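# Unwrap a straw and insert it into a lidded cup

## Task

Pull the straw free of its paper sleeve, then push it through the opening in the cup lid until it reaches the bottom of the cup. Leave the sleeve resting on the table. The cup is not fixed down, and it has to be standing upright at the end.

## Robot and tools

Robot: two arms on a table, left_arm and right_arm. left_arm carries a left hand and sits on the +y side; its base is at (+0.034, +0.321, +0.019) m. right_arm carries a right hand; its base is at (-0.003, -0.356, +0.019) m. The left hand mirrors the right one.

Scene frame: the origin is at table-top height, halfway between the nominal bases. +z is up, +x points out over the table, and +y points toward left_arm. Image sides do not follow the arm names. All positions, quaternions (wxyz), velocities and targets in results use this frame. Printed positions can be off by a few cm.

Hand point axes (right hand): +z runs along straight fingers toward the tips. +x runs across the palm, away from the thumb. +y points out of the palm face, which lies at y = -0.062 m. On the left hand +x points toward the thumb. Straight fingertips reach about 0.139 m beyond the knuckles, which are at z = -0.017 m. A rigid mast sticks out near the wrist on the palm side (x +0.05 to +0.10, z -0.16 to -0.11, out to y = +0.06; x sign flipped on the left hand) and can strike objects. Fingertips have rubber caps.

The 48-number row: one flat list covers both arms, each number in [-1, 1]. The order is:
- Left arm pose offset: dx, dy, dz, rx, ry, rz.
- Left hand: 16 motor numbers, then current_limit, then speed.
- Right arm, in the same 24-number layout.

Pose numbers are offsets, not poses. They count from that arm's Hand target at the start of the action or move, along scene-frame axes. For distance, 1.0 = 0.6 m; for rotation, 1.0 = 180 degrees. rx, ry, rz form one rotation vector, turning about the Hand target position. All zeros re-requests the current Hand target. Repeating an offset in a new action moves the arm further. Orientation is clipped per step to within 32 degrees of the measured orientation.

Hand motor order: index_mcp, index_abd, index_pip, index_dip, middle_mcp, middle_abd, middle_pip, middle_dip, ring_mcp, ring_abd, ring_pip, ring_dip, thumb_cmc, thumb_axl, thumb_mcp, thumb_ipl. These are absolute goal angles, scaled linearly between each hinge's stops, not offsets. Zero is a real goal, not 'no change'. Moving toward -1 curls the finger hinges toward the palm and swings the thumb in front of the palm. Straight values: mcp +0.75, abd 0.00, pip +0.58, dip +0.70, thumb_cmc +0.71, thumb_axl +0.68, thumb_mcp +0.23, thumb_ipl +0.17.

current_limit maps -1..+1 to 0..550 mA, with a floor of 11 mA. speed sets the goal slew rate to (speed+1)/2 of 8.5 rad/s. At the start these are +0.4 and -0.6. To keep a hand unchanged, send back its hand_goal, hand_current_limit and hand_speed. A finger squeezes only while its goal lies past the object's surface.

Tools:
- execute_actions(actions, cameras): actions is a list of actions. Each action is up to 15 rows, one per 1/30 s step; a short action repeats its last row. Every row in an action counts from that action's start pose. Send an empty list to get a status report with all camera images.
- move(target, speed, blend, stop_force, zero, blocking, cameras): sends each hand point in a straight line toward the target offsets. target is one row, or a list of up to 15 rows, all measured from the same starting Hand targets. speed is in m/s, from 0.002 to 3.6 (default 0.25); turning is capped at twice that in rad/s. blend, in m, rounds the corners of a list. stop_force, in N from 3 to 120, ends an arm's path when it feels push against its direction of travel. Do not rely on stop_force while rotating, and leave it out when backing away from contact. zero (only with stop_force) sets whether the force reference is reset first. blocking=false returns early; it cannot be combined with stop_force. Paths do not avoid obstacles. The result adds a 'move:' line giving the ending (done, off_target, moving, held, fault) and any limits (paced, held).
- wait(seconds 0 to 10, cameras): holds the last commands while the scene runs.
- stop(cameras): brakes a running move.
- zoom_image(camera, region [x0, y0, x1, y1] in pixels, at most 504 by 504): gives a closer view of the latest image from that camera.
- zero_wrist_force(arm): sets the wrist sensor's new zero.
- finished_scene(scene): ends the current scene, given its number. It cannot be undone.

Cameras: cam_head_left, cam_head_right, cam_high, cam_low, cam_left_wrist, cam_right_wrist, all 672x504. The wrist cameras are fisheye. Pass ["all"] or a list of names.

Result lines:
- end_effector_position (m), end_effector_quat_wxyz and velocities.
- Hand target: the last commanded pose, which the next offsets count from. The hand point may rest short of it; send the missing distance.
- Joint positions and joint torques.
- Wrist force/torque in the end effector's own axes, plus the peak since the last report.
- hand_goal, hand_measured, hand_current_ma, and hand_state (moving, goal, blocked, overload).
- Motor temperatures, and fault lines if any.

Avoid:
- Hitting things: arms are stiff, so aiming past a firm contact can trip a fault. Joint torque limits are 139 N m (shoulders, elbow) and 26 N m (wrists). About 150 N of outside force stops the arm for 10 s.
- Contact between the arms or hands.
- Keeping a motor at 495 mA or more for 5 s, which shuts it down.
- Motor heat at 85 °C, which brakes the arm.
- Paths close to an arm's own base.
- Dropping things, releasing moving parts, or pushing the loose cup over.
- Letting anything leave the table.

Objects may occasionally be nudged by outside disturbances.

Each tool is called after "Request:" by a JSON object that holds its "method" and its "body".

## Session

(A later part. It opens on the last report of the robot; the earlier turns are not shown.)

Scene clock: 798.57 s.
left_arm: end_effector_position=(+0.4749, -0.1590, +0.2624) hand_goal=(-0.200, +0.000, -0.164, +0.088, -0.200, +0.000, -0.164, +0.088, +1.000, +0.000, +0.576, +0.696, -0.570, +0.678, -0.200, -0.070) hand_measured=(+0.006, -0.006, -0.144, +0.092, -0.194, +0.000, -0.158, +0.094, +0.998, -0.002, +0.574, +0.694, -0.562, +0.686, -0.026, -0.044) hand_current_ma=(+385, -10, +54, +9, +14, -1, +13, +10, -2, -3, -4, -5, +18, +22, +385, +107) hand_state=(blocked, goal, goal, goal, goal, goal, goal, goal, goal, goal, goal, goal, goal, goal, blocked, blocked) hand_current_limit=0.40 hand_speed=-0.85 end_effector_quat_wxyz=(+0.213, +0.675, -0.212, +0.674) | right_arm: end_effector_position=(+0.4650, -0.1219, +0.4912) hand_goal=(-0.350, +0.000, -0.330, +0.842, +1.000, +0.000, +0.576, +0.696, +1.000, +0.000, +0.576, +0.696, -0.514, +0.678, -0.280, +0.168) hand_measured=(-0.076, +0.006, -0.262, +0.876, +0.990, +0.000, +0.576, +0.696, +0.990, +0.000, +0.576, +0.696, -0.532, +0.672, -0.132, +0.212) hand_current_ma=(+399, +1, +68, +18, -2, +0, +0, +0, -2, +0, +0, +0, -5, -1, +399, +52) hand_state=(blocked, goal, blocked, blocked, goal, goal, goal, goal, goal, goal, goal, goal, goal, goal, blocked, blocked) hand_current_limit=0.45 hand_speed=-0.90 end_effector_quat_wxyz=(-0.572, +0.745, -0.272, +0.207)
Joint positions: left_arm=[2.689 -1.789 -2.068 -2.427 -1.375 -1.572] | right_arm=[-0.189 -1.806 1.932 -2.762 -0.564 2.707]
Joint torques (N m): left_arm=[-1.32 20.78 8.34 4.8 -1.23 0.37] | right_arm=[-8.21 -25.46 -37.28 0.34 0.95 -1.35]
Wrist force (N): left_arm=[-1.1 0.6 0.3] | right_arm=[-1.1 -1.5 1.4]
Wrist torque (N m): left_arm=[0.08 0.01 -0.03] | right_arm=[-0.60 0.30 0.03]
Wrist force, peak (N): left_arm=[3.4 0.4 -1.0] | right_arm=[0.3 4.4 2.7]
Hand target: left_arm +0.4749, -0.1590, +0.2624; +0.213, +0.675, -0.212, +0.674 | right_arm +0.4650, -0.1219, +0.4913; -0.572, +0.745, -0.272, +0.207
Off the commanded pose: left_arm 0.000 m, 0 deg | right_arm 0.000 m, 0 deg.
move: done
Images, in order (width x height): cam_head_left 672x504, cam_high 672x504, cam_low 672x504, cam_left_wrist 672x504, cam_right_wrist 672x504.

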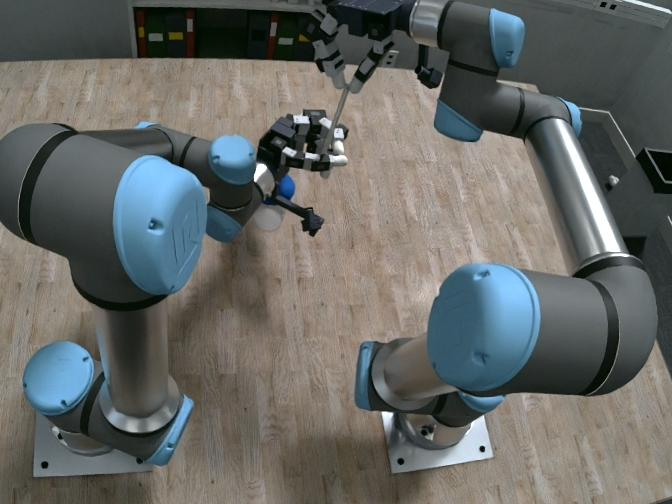

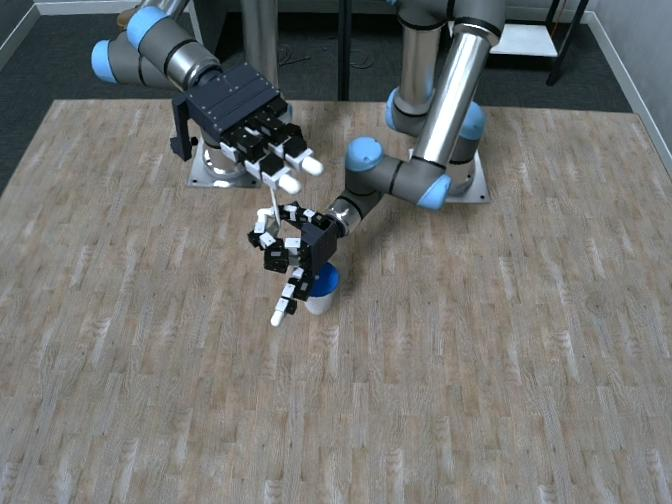

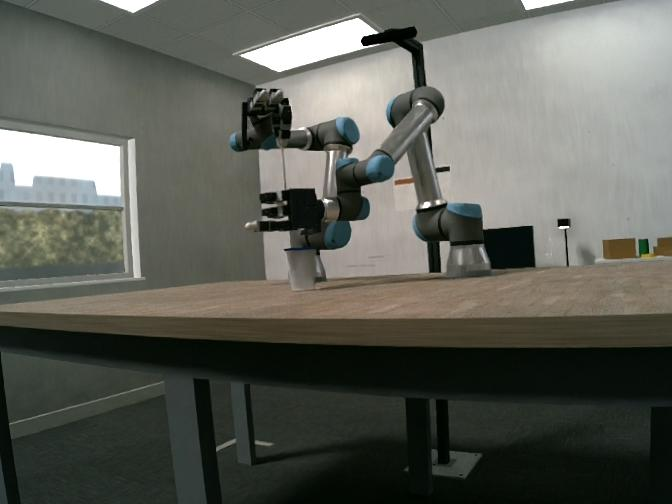

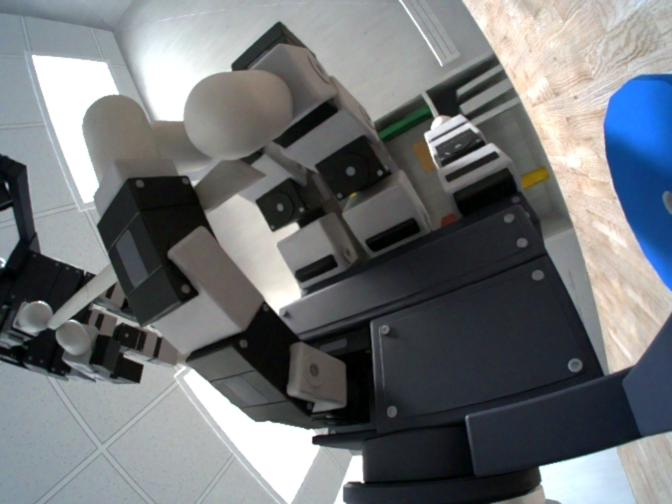

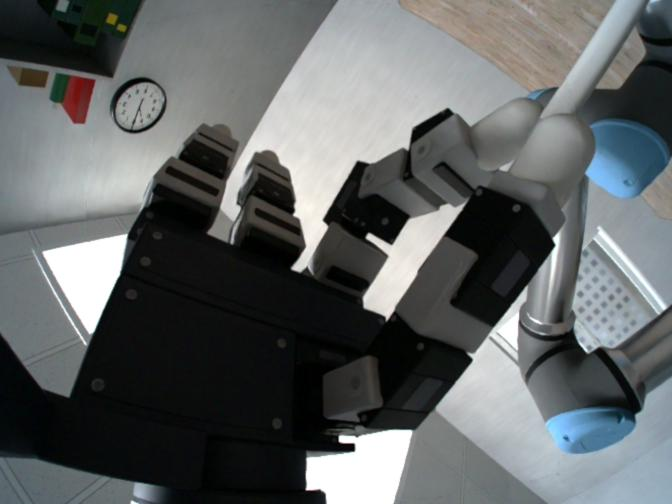

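Request:
{"method": "move", "body": {"target": [[0.0,0.0,0.0,0,0,0, 0.3,0,-0.164,0.087,0.3,0,-0.164,0.087,1.0,0,0.576,0.696,-0.571,0.677,0.1,-0.07,0.4,-0.85, 0,0,0,0,0,0, -0.4,0,-0.33,0.841,1.0,0,0.576,0.696,1.0,0,0.576,0.696,-0.514,0.677,-0.3,0.168,0.45,-0.9]], "speed": 0.03, "cameras": ["cam_high","cam_low","cam_head_left","cam_right_wrist","cam_left_wrist"]}}

Request:
{"method": "zoom_image", "body": {"camera": "cam_low", "region": [220, 70, 340, 250]}}

Request:
{"method": "zoom_image", "body": {"camera": "cam_head_left", "region": [280, 40, 400, 190]}}

Request:
{"method": "zoom_image", "body": {"camera": "cam_right_wrist", "region": [460, 60, 620, 220]}}

Request:
{"method": "zoom_image", "body": {"camera": "cam_high", "region": [230, 130, 350, 270]}}

Scene clock: 824.83 s.
left_arm: end_effector_position=(+0.4749, -0.1590, +0.2624) hand_goal=(+0.300, +0.000, -0.164, +0.088, +0.300, +0.000, -0.164, +0.088, +1.000, +0.000, +0.576, +0.696, -0.570, +0.678, +0.100, -0.070) hand_measured=(+0.298, -0.006, -0.162, +0.090, +0.298, -0.002, -0.162, +0.090, +0.998, -0.002, +0.574, +0.694, -0.576, +0.678, +0.098, -0.068) hand_current_ma=(-5, -10, +4, +5, -5, -1, +5, +5, -2, -3, -4, -5, -15, +1, -5, +4) hand_state=(goal, goal, goal, goal, goal, goal, goal, goal, goal, goal, goal, goal, goal, goal, goal, goal) hand_current_limit=0.40 hand_speed=-0.85 end_effector_quat_wxyz=(+0.213, +0.675, -0.212, +0.674) | right_arm: end_effector_position=(+0.4650, -0.1219, +0.4913) hand_goal=(-0.400, +0.000, -0.330, +0.842, +1.000, +0.000, +0.576, +0.696, +1.000, +0.000, +0.576, +0.696, -0.514, +0.678, -0.300, +0.168) hand_measured=(-0.076, +0.010, -0.258, +0.878, +0.990, +0.000, +0.576, +0.696, +0.990, +0.000, +0.576, +0.696, -0.534, +0.672, -0.142, +0.212) hand_current_ma=(+399, +1, +77, +20, -2, +0, +0, +0, -2, +0, +0, +0, -6, -1, +399, +52) hand_state=(blocked, goal, blocked, blocked, goal, goal, goal, goal, goal, goal, goal, goal, goal, goal, blocked, blocked) hand_current_limit=0.45 hand_speed=-0.90 end_effector_quat_wxyz=(-0.572, +0.745, -0.272, +0.207)
Joint positions: left_arm=[2.689 -1.789 -2.068 -2.426 -1.375 -1.573] | right_arm=[-0.189 -1.806 1.931 -2.761 -0.564 2.707]
Joint torques (N m): left_arm=[-0.75 19.43 9.61 4.62 -0.85 -1.41] | right_arm=[10.1 -25.16 -33.94 -0.13 -0.77 -1.28]
Wrist force (N): left_arm=[-1.1 0.5 0.3] | right_arm=[-1.0 -1.5 1.5]
Wrist torque (N m): left_arm=[0.09 -0.01 -0.07] | right_arm=[-0.68 0.30 0.01]
Wrist force, peak (N): left_arm=[-1.4 0.6 0.2] | right_arm=[-0.9 -2.1 1.6]
Hand target: left_arm +0.4749, -0.1590, +0.2624; +0.213, +0.675, -0.212, +0.674 | right_arm +0.4650, -0.1219, +0.4913; -0.572, +0.745, -0.272, +0.207
Off the commanded pose: left_arm 0.000 m, 0 deg | right_arm 0.000 m, 0 deg.
move: done
Images, in order (width x height): cam_head_left 672x504, cam_high 672x504, cam_low 672x504, cam_left_wrist 672x504, cam_right_wrist 672x504.

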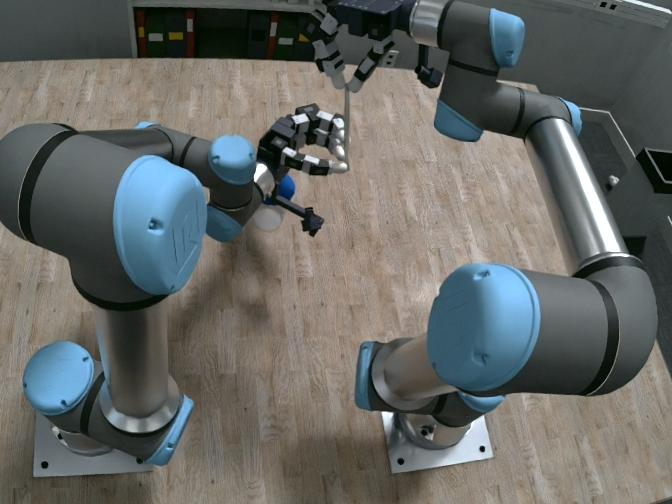

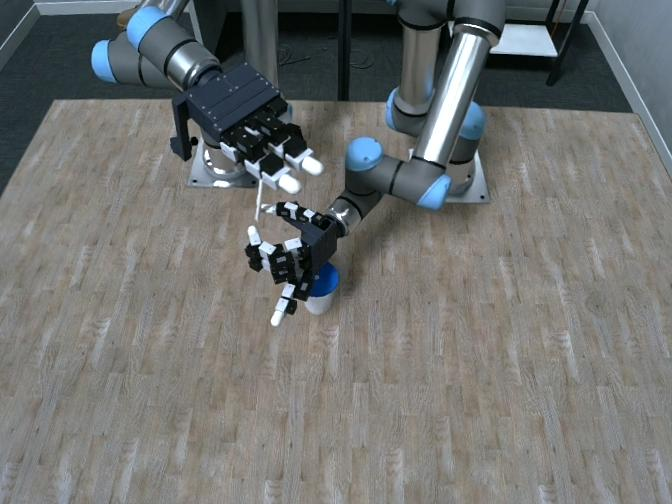

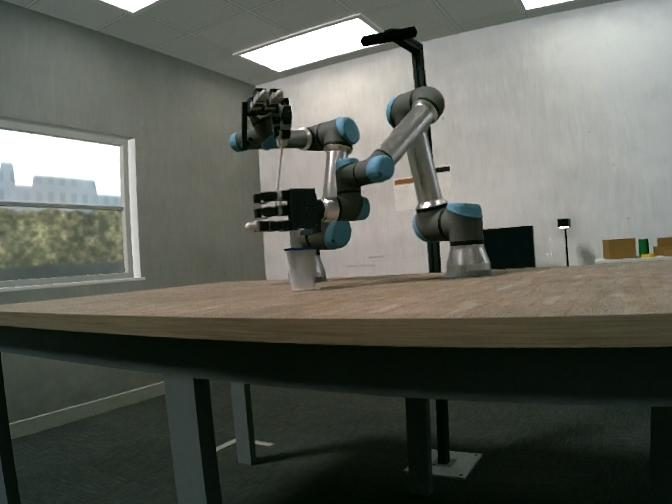

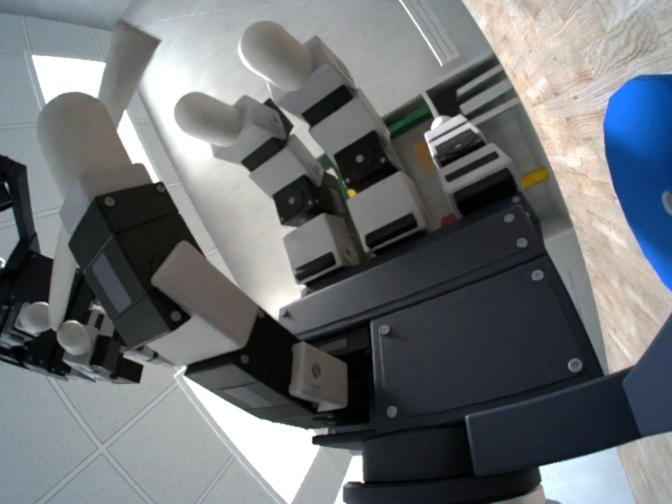

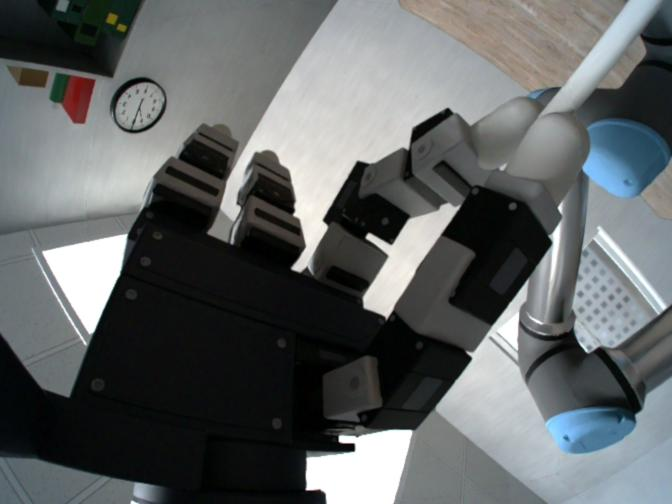

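Scaled by 2.800 from the camera's 672x504 image, which has a finer 960x720 frame.

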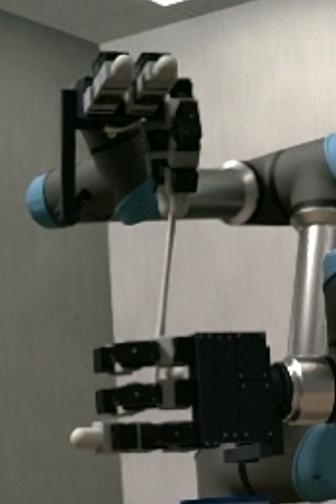

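Scaled by 3.360 from the camera's 672x504 image, which has a finer 960x720 frame.

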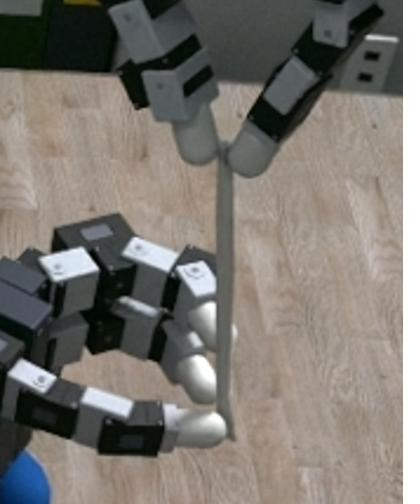

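Scaled by 3.150 from the camera's 672x504 image, which has a finer 960x720 frame.

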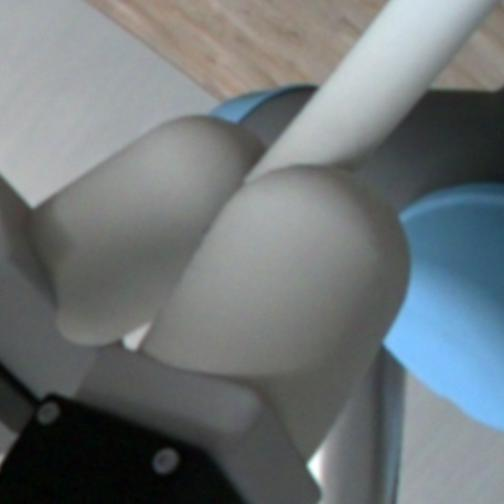

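Scaled by 3.600 from the camera's 672x504 image, which has a finer 960x720 frame.

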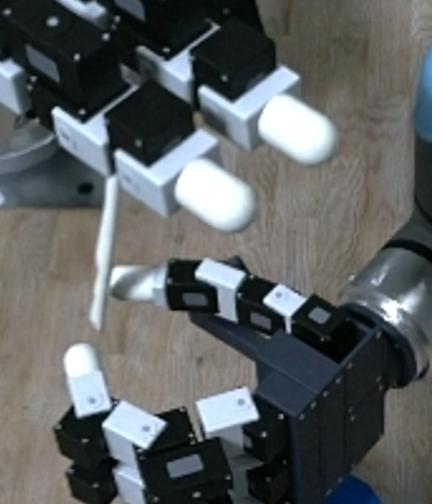

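Request:
{"method": "move", "body": {"target": [[0.0,0.0,0.0,0,0,0, -0.548,0,0.985,0.696,-0.548,0,0.985,0.696,1.0,0,0.576,0.696,-0.571,0.677,0.112,0.384,0.5,-0.5, 0,0,0,0,0,0, -0.4,0,-0.33,0.841,1.0,0,0.576,0.696,1.0,0,0.576,0.696,-0.514,0.677,-0.3,0.168,0.45,-0.9],[0.027,-0.018,0.09,0,0,0, -0.548,0,0.985,0.696,-0.548,0,0.985,0.696,1.0,0,0.576,0.696,-0.571,0.677,0.112,0.384,0.5,-0.5, 0,0,0,0,0,0, -0.4,0,-0.33,0.841,1.0,0,0.576,0.696,1.0,0,0.576,0.696,-0.514,0.677,-0.3,0.168,0.45,-0.9]], "speed": 0.06, "cameras": ["cam_high","cam_low","cam_head_left","cam_left_wrist"]}}

Request:
{"method": "zoom_image", "body": {"camera": "cam_low", "region": [220, 70, 340, 250]}}

Request:
{"method": "zoom_image", "body": {"camera": "cam_head_left", "region": [270, 30, 400, 190]}}

Request:
{"method": "zoom_image", "body": {"camera": "cam_high", "region": [230, 130, 350, 270]}}

Scene clock: 846.10 s.
left_arm: end_effector_position=(+0.4910, -0.1698, +0.3162) hand_goal=(-0.548, +0.000, +0.986, +0.696, -0.548, +0.000, +0.986, +0.696, +1.000, +0.000, +0.576, +0.696, -0.570, +0.678, +0.112, +0.384) hand_measured=(-0.546, -0.006, +0.984, +0.694, -0.546, -0.002, +0.984, +0.694, +0.998, -0.002, +0.574, +0.694, -0.578, +0.678, +0.110, +0.382) hand_current_ma=(+4, -10, -4, -5, +5, -2, -5, -5, -2, -3, -4, -5, -16, +1, -5, -4) hand_state=(goal, goal, goal, goal, goal, goal, goal, goal, goal, goal, goal, goal, goal, goal, goal, goal) hand_current_limit=0.50 hand_speed=-0.50 end_effector_quat_wxyz=(+0.213, +0.675, -0.212, +0.674) | right_arm: end_effector_position=(+0.4650, -0.1219, +0.4913) hand_goal=(-0.400, +0.000, -0.330, +0.842, +1.000, +0.000, +0.576, +0.696, +1.000, +0.000, +0.576, +0.696, -0.514, +0.678, -0.300, +0.168) hand_measured=(-0.076, +0.010, -0.258, +0.878, +0.990, +0.000, +0.576, +0.696, +0.990, +0.000, +0.576, +0.696, -0.534, +0.672, -0.142, +0.212) hand_current_ma=(+399, +1, +77, +20, -2, +0, +0, +0, -2, +0, +0, +0, -6, -1, +399, +52) hand_state=(blocked, goal, blocked, blocked, goal, goal, goal, goal, goal, goal, goal, goal, goal, goal, blocked, blocked) hand_current_limit=0.45 hand_speed=-0.90 end_effector_quat_wxyz=(-0.572, +0.745, -0.272, +0.207)
Joint positions: left_arm=[2.681 -1.748 -1.948 -2.586 -1.383 -1.573] | right_arm=[-0.189 -1.806 1.931 -2.761 -0.564 2.707]
Joint torques (N m): left_arm=[-10.74 36.81 27.4 -0.9 -1.82 1.16] | right_arm=[11.12 -24.98 -33.97 -1.56 -0.87 -1.12]
Wrist force (N): left_arm=[-1.2 0.5 0.0] | right_arm=[-1.1 -1.6 1.3]
Wrist torque (N m): left_arm=[0.10 0.05 0.00] | right_arm=[-0.68 0.31 0.01]
Wrist force, peak (N): left_arm=[-1.7 0.4 0.1] | right_arm=[-0.8 -1.8 1.6]
Hand target: left_arm +0.4911, -0.1698, +0.3164; +0.213, +0.675, -0.212, +0.674 | right_arm +0.4650, -0.1219, +0.4913; -0.572, +0.745, -0.272, +0.207
Off the commanded pose: left_arm 0.000 m, 0 deg | right_arm 0.000 m, 0 deg.
move: done
Images, in order (width x height): cam_head_left 672x504, cam_high 672x504, cam_low 672x504, cam_left_wrist 672x504.

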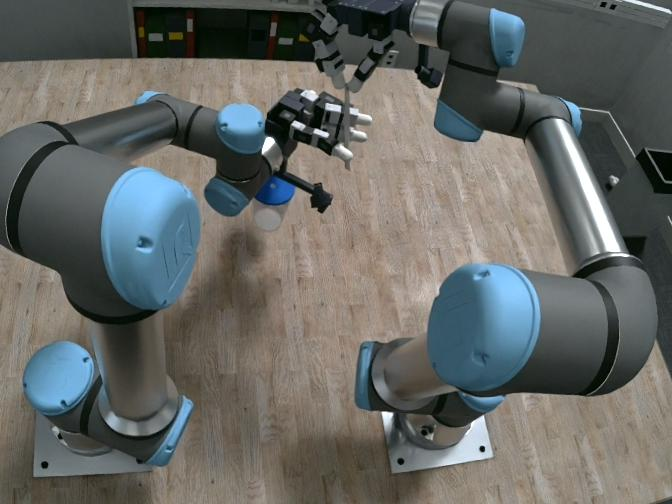

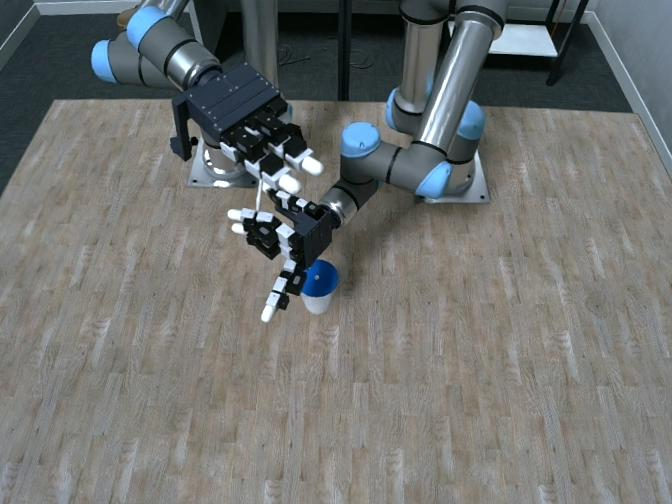

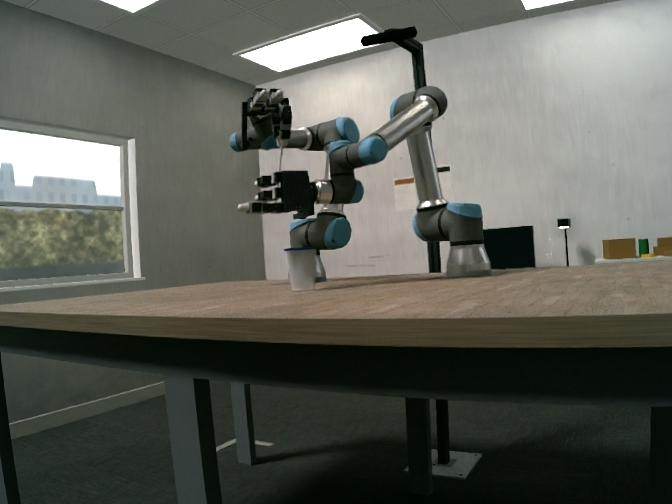

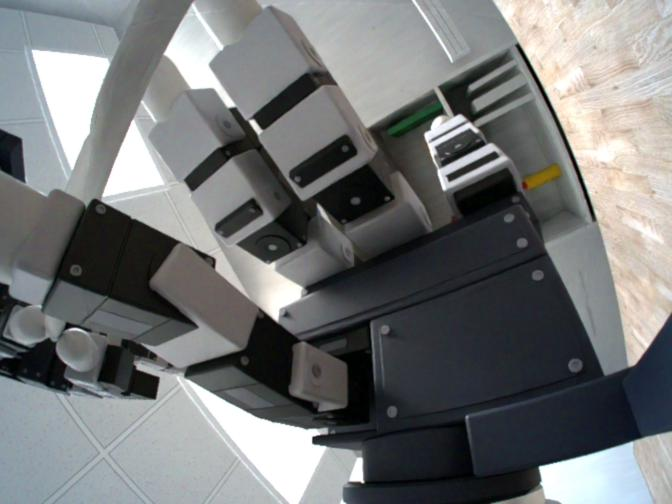

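Scaled by 2.800 from the camera's 672x504 image, which has a finer 960x720 frame.

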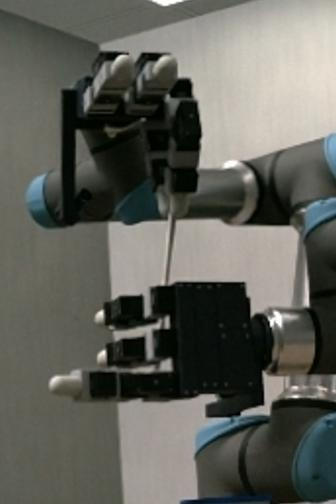

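Scaled by 3.150 from the camera's 672x504 image, which has a finer 960x720 frame.

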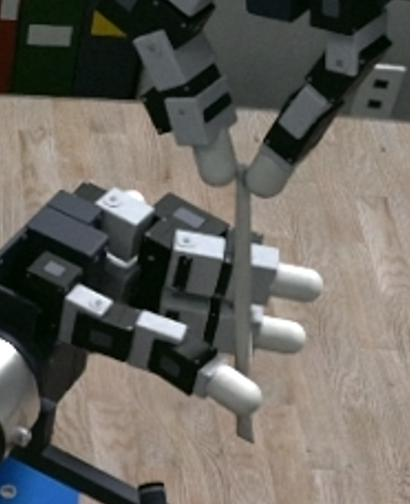

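Scaled by 3.600 from the camera's 672x504 image, which has a finer 960x720 frame.

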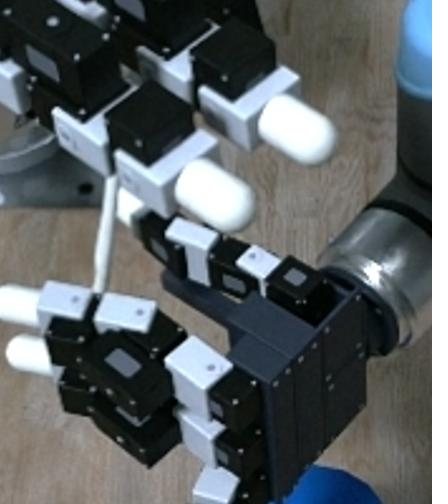

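Request:
{"method": "move", "body": {"target": [[-0.013,-0.019,0.0,0,0,0, -0.548,0,0.985,0.696,-0.548,0,0.985,0.696,1.0,0,0.576,0.696,-0.571,0.677,0.112,0.384,0.5,-0.8, 0,0,0,0,0,0, -0.4,0,-0.33,0.841,1.0,0,0.576,0.696,1.0,0,0.576,0.696,-0.514,0.677,-0.3,0.168,0.45,-0.9],[-0.013,-0.019,0.0,0,0,0, -0.781,0,0.985,0.696,-0.781,0,0.985,0.696,1.0,0,0.576,0.696,-0.571,0.677,-0.09,0.492,0.5,-0.8, 0,0,0,0,0,0, -0.4,0,-0.33,0.841,1.0,0,0.576,0.696,1.0,0,0.576,0.696,-0.514,0.677,-0.3,0.168,0.45,-0.9],[-0.013,-0.019,0.0,0,0,0, -1.0,0,0.985,0.696,-1.0,0,0.985,0.696,1.0,0,0.576,0.696,-0.571,0.677,-0.281,0.492,0.5,-0.85, 0,0,0,0,0,0, -0.4,0,-0.33,0.841,1.0,0,0.576,0.696,1.0,0,0.576,0.696,-0.514,0.677,-0.3,0.168,0.45,-0.9]], "speed": 0.06, "cameras": ["cam_high","cam_low","cam_head_left","cam_left_wrist","cam_right_wrist"]}}

Request:
{"method": "zoom_image", "body": {"camera": "cam_head_left", "region": [270, 30, 400, 190]}}

Request:
{"method": "zoom_image", "body": {"camera": "cam_high", "region": [230, 130, 350, 270]}}

Request:
{"method": "zoom_image", "body": {"camera": "cam_left_wrist", "region": [0, 0, 300, 240]}}

Scene clock: 861.63 s.
left_arm: end_effector_position=(+0.4833, -0.1812, +0.3164) hand_goal=(-1.000, +0.000, +0.986, +0.696, -1.000, +0.000, +0.986, +0.696, +1.000, +0.000, +0.576, +0.696, -0.570, +0.678, -0.280, +0.492) hand_measured=(-0.874, -0.006, +0.998, +0.702, -0.838, -0.006, +0.998, +0.704, +0.998, -0.002, +0.574, +0.694, -0.580, +0.686, -0.116, +0.508) hand_current_ma=(+412, -13, +32, +15, +412, -13, +32, +18, -2, -3, -4, -5, -26, +20, +412, +61) hand_state=(blocked, goal, goal, goal, blocked, goal, goal, goal, goal, goal, goal, goal, goal, goal, blocked, goal) hand_current_limit=0.50 hand_speed=-0.85 end_effector_quat_wxyz=(+0.213, +0.675, -0.212, +0.674) | right_arm: end_effector_position=(+0.4650, -0.1219, +0.4913) hand_goal=(-0.400, +0.000, -0.330, +0.842, +1.000, +0.000, +0.576, +0.696, +1.000, +0.000, +0.576, +0.696, -0.514, +0.678, -0.300, +0.168) hand_measured=(-0.076, +0.008, -0.258, +0.878, +0.990, +0.000, +0.576, +0.696, +0.990, +0.000, +0.576, +0.696, -0.540, +0.670, -0.144, +0.212) hand_current_ma=(+399, +1, +77, +20, -2, +0, +0, +0, -2, +0, +0, +0, -10, -2, +399, +52) hand_state=(blocked, goal, blocked, blocked, goal, goal, goal, goal, goal, goal, goal, goal, blocked, goal, blocked, blocked) hand_current_limit=0.45 hand_speed=-0.90 end_effector_quat_wxyz=(-0.572, +0.745, -0.272, +0.207)
Joint positions: left_arm=[2.647 -1.753 -1.942 -2.588 -1.417 -1.573] | right_arm=[-0.189 -1.806 1.931 -2.761 -0.564 2.707]
Joint torques (N m): left_arm=[-10.55 21.85 26.12 -0.55 -1.9 0.35] | right_arm=[10.7 -24.35 -33.75 -2.41 -0.71 -1.02]
Wrist force (N): left_arm=[-1.8 0.4 -1.2] | right_arm=[0.3 -2.7 1.2]
Wrist torque (N m): left_arm=[0.09 0.34 0.01] | right_arm=[-0.71 0.28 -0.03]
Wrist force, peak (N): left_arm=[-2.2 0.4 -1.4] | right_arm=[0.7 -3.0 1.4]
Hand target: left_arm +0.4833, -0.1812, +0.3164; +0.213, +0.675, -0.212, +0.674 | right_arm +0.4650, -0.1219, +0.4913; -0.572, +0.745, -0.272, +0.207
Off the commanded pose: left_arm 0.000 m, 0 deg | right_arm 0.000 m, 0 deg.
move: done
Images, in order (width x height): cam_head_left 672x504, cam_high 672x504, cam_low 672x504, cam_left_wrist 672x504, cam_right_wrist 672x504.

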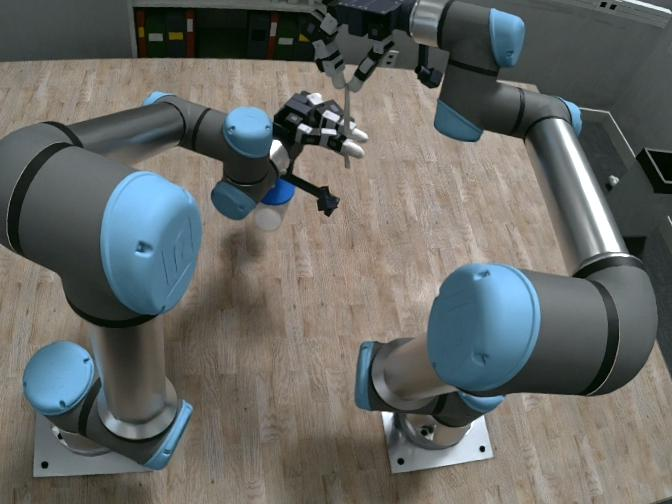

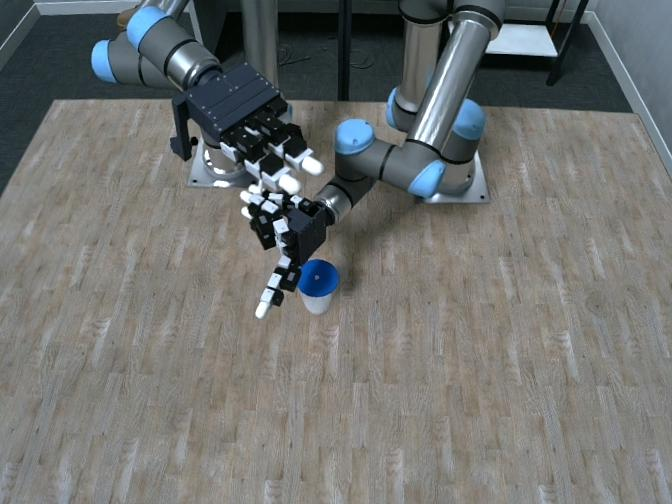

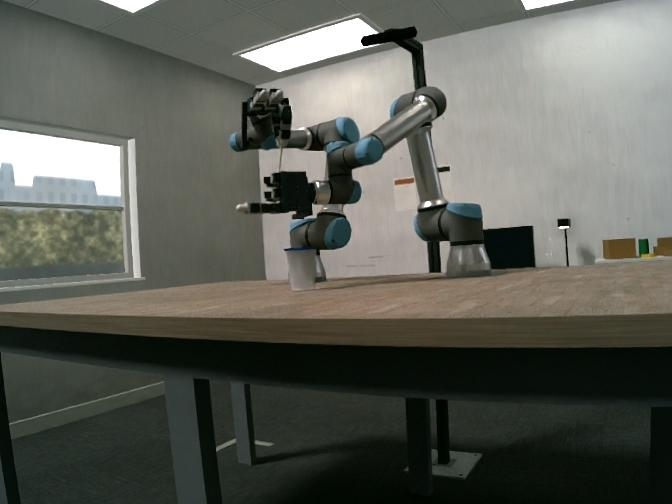

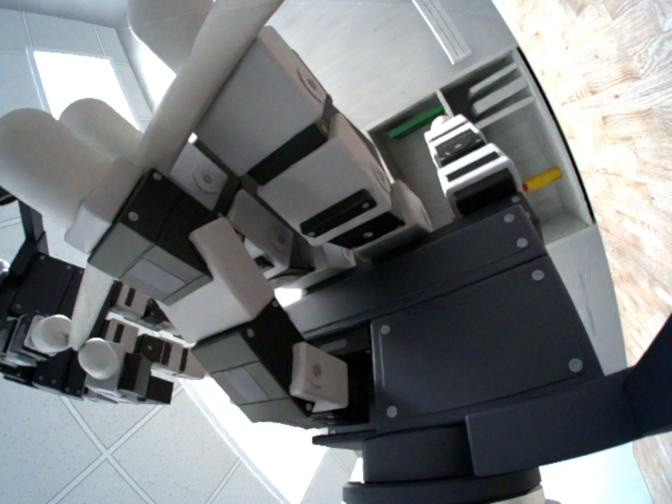

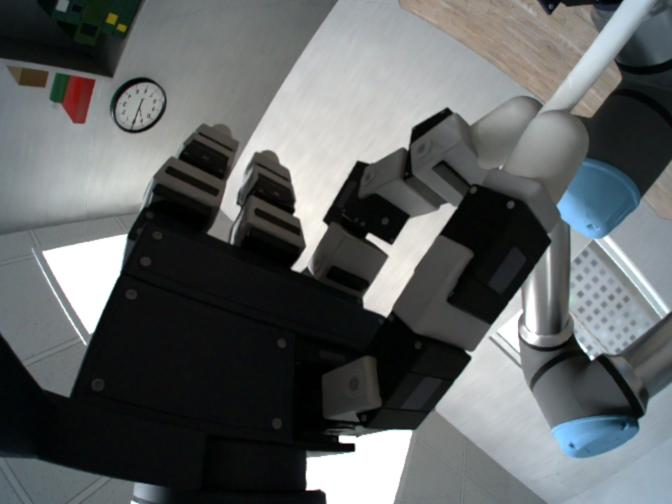

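Scaled by 3.150 from the camera's 672x504 image, which has a finer 960x720 frame.

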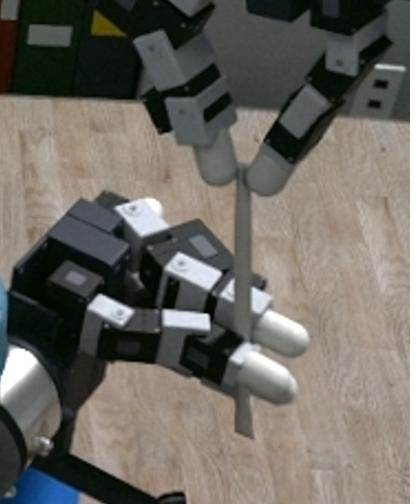

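Scaled by 3.600 from the camera's 672x504 image, which has a finer 960x720 frame.

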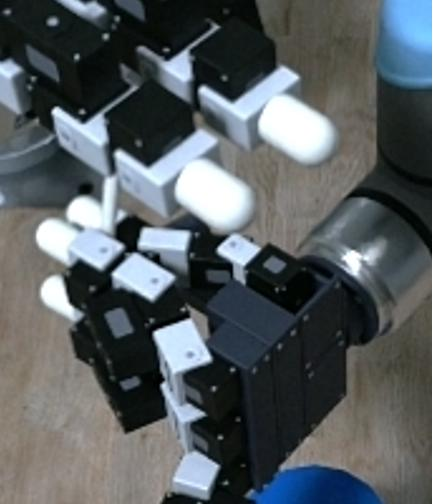

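Scaled by 1.680 from the camera's 672x504 image, which has a finer 960x720 frame.

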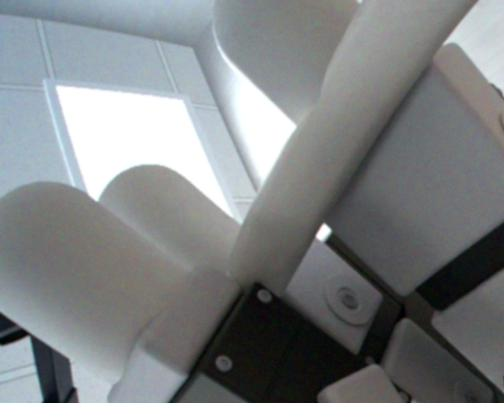

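Request:
{"method": "zoom_image", "body": {"camera": "cam_head_left", "region": [310, 60, 380, 130]}}

Request:
{"method": "zoom_image", "body": {"camera": "cam_right_wrist", "region": [480, 60, 620, 200]}}

Request:
{"method": "zoom_image", "body": {"camera": "cam_low", "region": [250, 110, 320, 180]}}

Request:
{"method": "zoom_image", "body": {"camera": "cam_left_wrist", "region": [0, 240, 180, 420]}}

Scaled by 7.200 from the camera's 672x504 image, which has a finer 960x720 frame.

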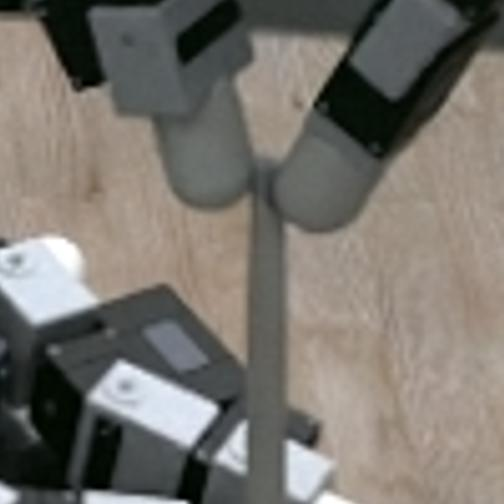

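Scaled by 3.600 from the camera's 672x504 image, which has a finer 960x720 frame.

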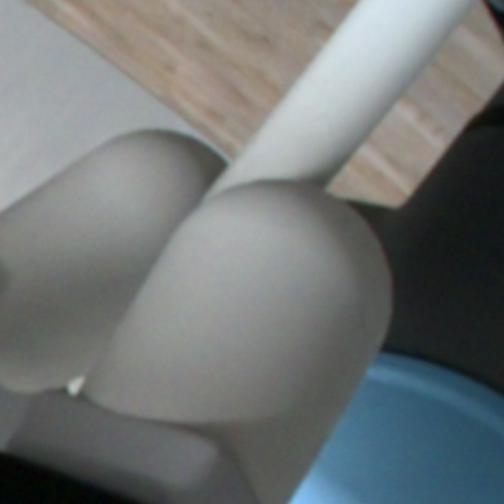

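Scaled by 7.200 from the camera's 672x504 image, which has a finer 960x720 frame.

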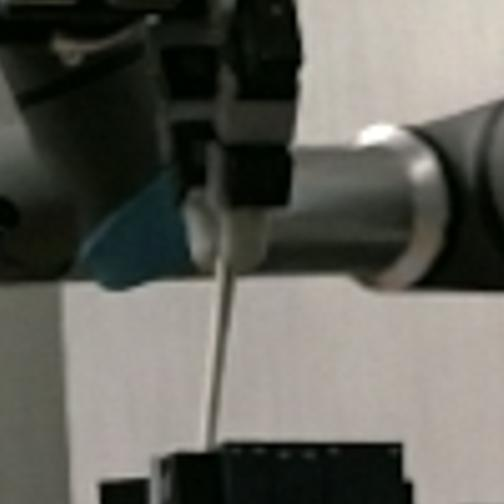

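Scaled by 2.800 from the camera's 672x504 image, which has a finer 960x720 frame.

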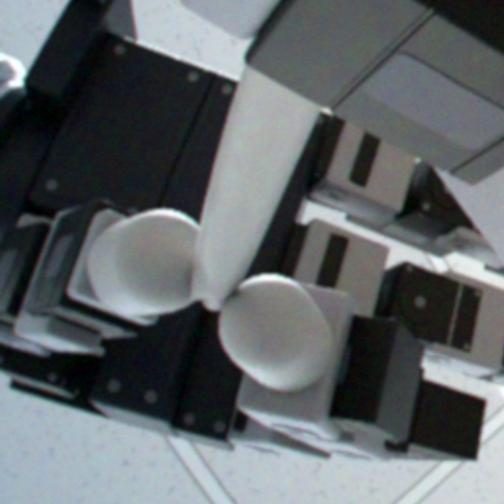

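Request:
{"method": "move", "body": {"target": [[0,0,0.0,0,0,0, -1.0,0,0.985,0.696,-1.0,0,0.985,0.696,1.0,0,0.576,0.696,-0.571,0.677,-0.35,0.492,0.7,-0.85, 0,0,0.0,0,0,0, -0.5,0,-0.33,0.841,1.0,0,0.576,0.696,1.0,0,0.576,0.696,-0.514,0.677,-0.4,0.168,0.7,-0.9],[0,0,0.0,0,0,0, -1.0,0,0.985,0.696,-1.0,0,0.985,0.696,1.0,0,0.576,0.696,-0.571,0.677,-0.35,0.492,0.7,-0.85, 0,0,0.04,0,0,0, -0.5,0,-0.33,0.841,1.0,0,0.576,0.696,1.0,0,0.576,0.696,-0.514,0.677,-0.4,0.168,0.7,-0.9]], "speed": 0.02, "cameras": ["cam_high","cam_low","cam_head_left","cam_left_wrist"]}}

Request:
{"method": "zoom_image", "body": {"camera": "cam_head_left", "region": [270, 30, 400, 190]}}

Request:
{"method": "zoom_image", "body": {"camera": "cam_low", "region": [230, 90, 330, 220]}}

Request:
{"method": "zoom_image", "body": {"camera": "cam_left_wrist", "region": [0, 0, 300, 420]}}

Scene clock: 873.87 s.
left_arm: end_effector_position=(+0.4833, -0.1812, +0.3164) hand_goal=(-1.000, +0.000, +0.986, +0.696, -1.000, +0.000, +0.986, +0.696, +1.000, +0.000, +0.576, +0.696, -0.570, +0.678, -0.350, +0.492) hand_measured=(-0.882, -0.004, +0.998, +0.704, -0.878, -0.004, +0.998, +0.706, +0.998, -0.002, +0.574, +0.694, -0.568, +0.674, -0.118, +0.512) hand_current_ma=(+467, -6, +32, +18, +468, -6, +32, +23, -2, -3, -4, -5, +4, -10, +468, +82) hand_state=(blocked, goal, goal, goal, blocked, goal, goal, goal, goal, goal, goal, goal, goal, goal, blocked, blocked) hand_current_limit=0.70 hand_speed=-0.85 end_effector_quat_wxyz=(+0.213, +0.675, -0.212, +0.674) | right_arm: end_effector_position=(+0.4650, -0.1219, +0.5152) hand_goal=(-0.500, +0.000, -0.330, +0.842, +1.000, +0.000, +0.576, +0.696, +1.000, +0.000, +0.576, +0.696, -0.514, +0.678, -0.400, +0.168) hand_measured=(-0.090, +0.006, -0.256, +0.880, +0.990, +0.000, +0.576, +0.696, +0.990, +0.000, +0.576, +0.696, -0.546, +0.666, -0.176, +0.212) hand_current_ma=(+467, +0, +79, +21, -2, +0, +0, +0, -2, +0, +0, +0, -16, -3, +468, +53) hand_state=(blocked, goal, blocked, blocked, goal, goal, goal, goal, goal, goal, goal, goal, blocked, goal, blocked, blocked) hand_current_limit=0.70 hand_speed=-0.90 end_effector_quat_wxyz=(-0.572, +0.745, -0.272, +0.207)
Joint positions: left_arm=[2.647 -1.753 -1.942 -2.588 -1.417 -1.573] | right_arm=[-0.189 -1.811 1.874 -2.699 -0.564 2.707]
Joint torques (N m): left_arm=[-3.78 23.19 15.1 0.15 -1.4 -1.24] | right_arm=[-3.92 -25.62 -34.9 0.27 1.98 -1.19]
Wrist force (N): left_arm=[-1.2 0.3 0.2] | right_arm=[-0.7 -1.4 1.2]
Wrist torque (N m): left_arm=[0.06 0.09 0.01] | right_arm=[-0.63 0.26 0.05]
Wrist force, peak (N): left_arm=[3.9 -0.8 -2.0] | right_arm=[1.6 5.2 2.0]
Hand target: left_arm +0.4833, -0.1812, +0.3164; +0.213, +0.675, -0.212, +0.674 | right_arm +0.4650, -0.1219, +0.5153; -0.572, +0.745, -0.272, +0.207
Off the commanded pose: left_arm 0.000 m, 0 deg | right_arm 0.000 m, 0 deg.
move: done
Images, in order (width x height): cam_head_left 672x504, cam_high 672x504, cam_low 672x504, cam_left_wrist 672x504.

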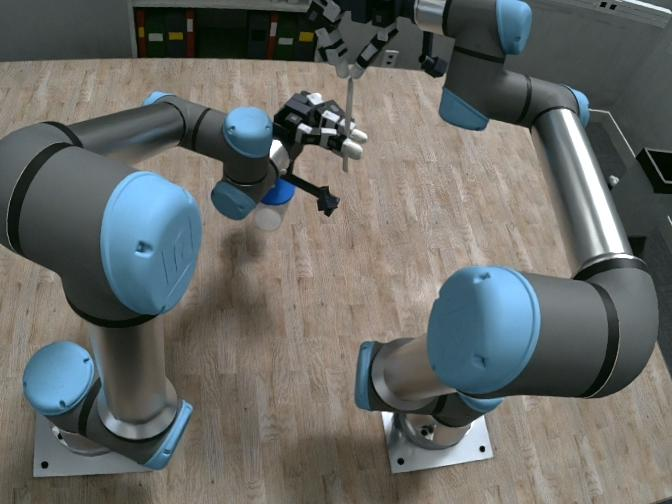

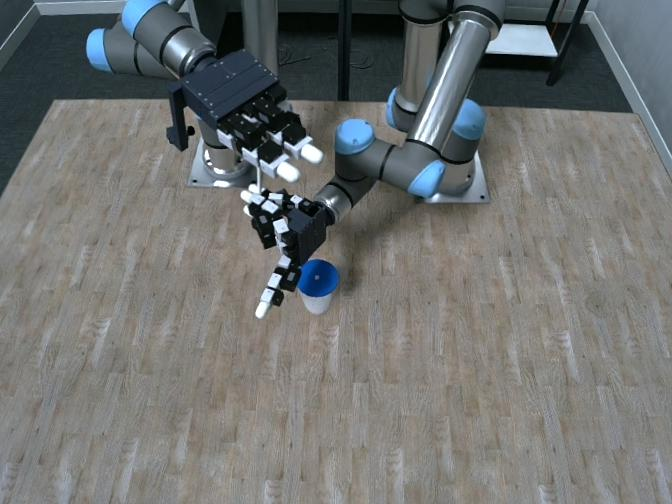

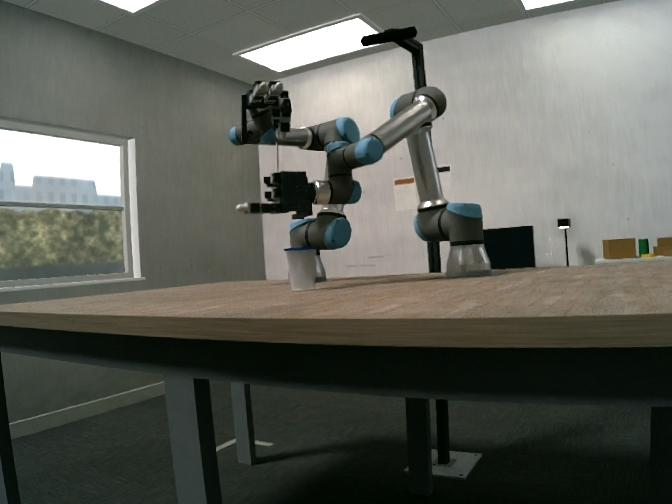

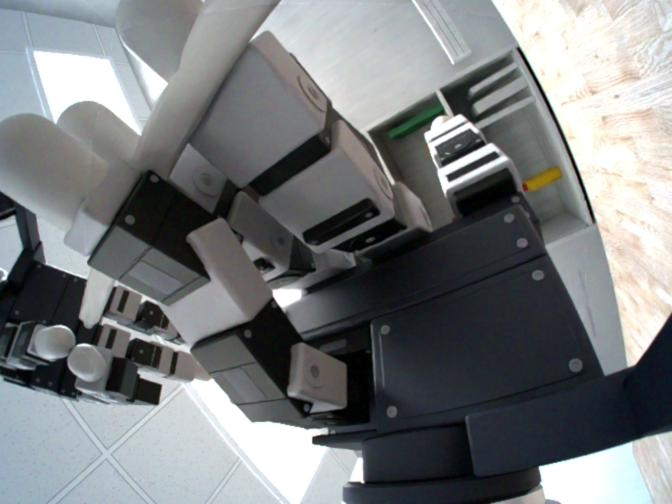

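Scaled by 3.150 from the camera's 672x504 image, which has a finer 960x720 frame.

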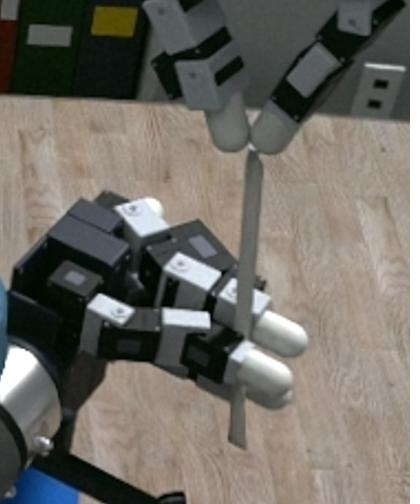

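Scaled by 3.877 from the camera's 672x504 image, which has a finer 960x720 frame.

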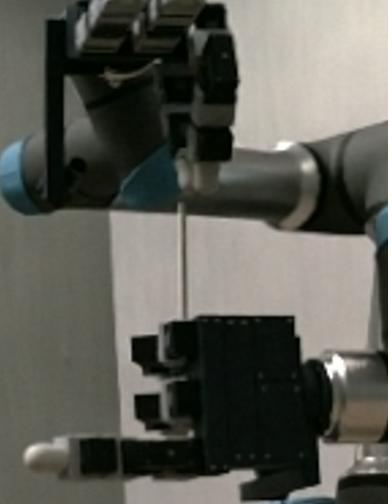

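Scaled by 1.200 from the camera's 672x504 image, which has a finer 960x720 frame.

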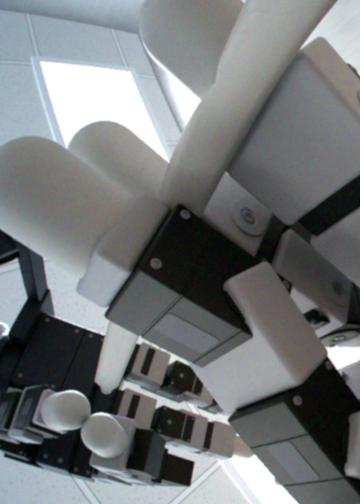

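Request:
{"method": "zoom_image", "body": {"camera": "cam_head_left", "region": [320, 50, 380, 110]}}

Request:
{"method": "zoom_image", "body": {"camera": "cam_low", "region": [255, 110, 305, 180]}}

Request:
{"method": "zoom_image", "body": {"camera": "cam_left_wrist", "region": [20, 260, 140, 400]}}

Scaled by 8.400 from the camera's 672x504 image, which has a finer 960x720 frame.

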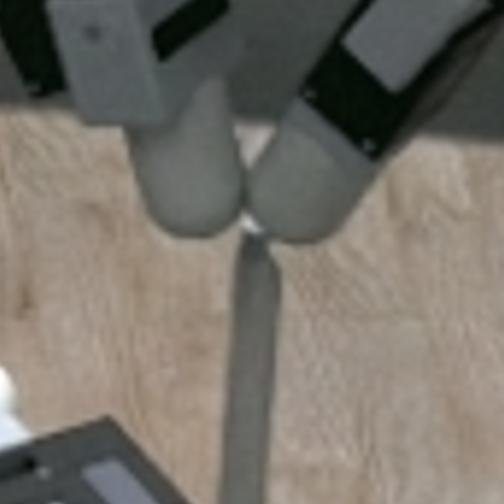

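Scaled by 7.200 from the camera's 672x504 image, which has a finer 960x720 frame.

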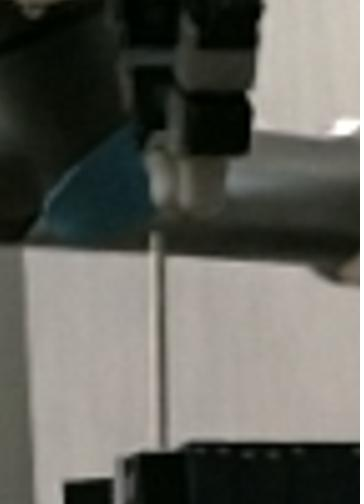

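Scaled by 3.600 from the camera's 672x504 image, which has a finer 960x720 frame.

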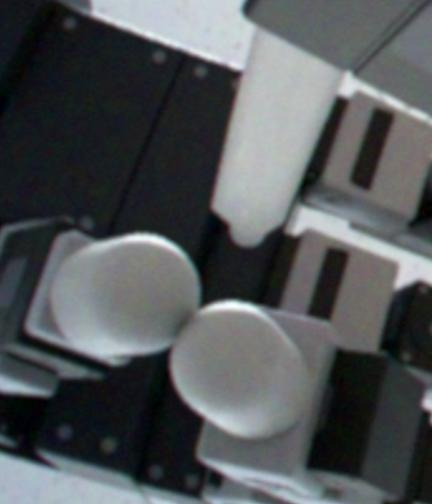

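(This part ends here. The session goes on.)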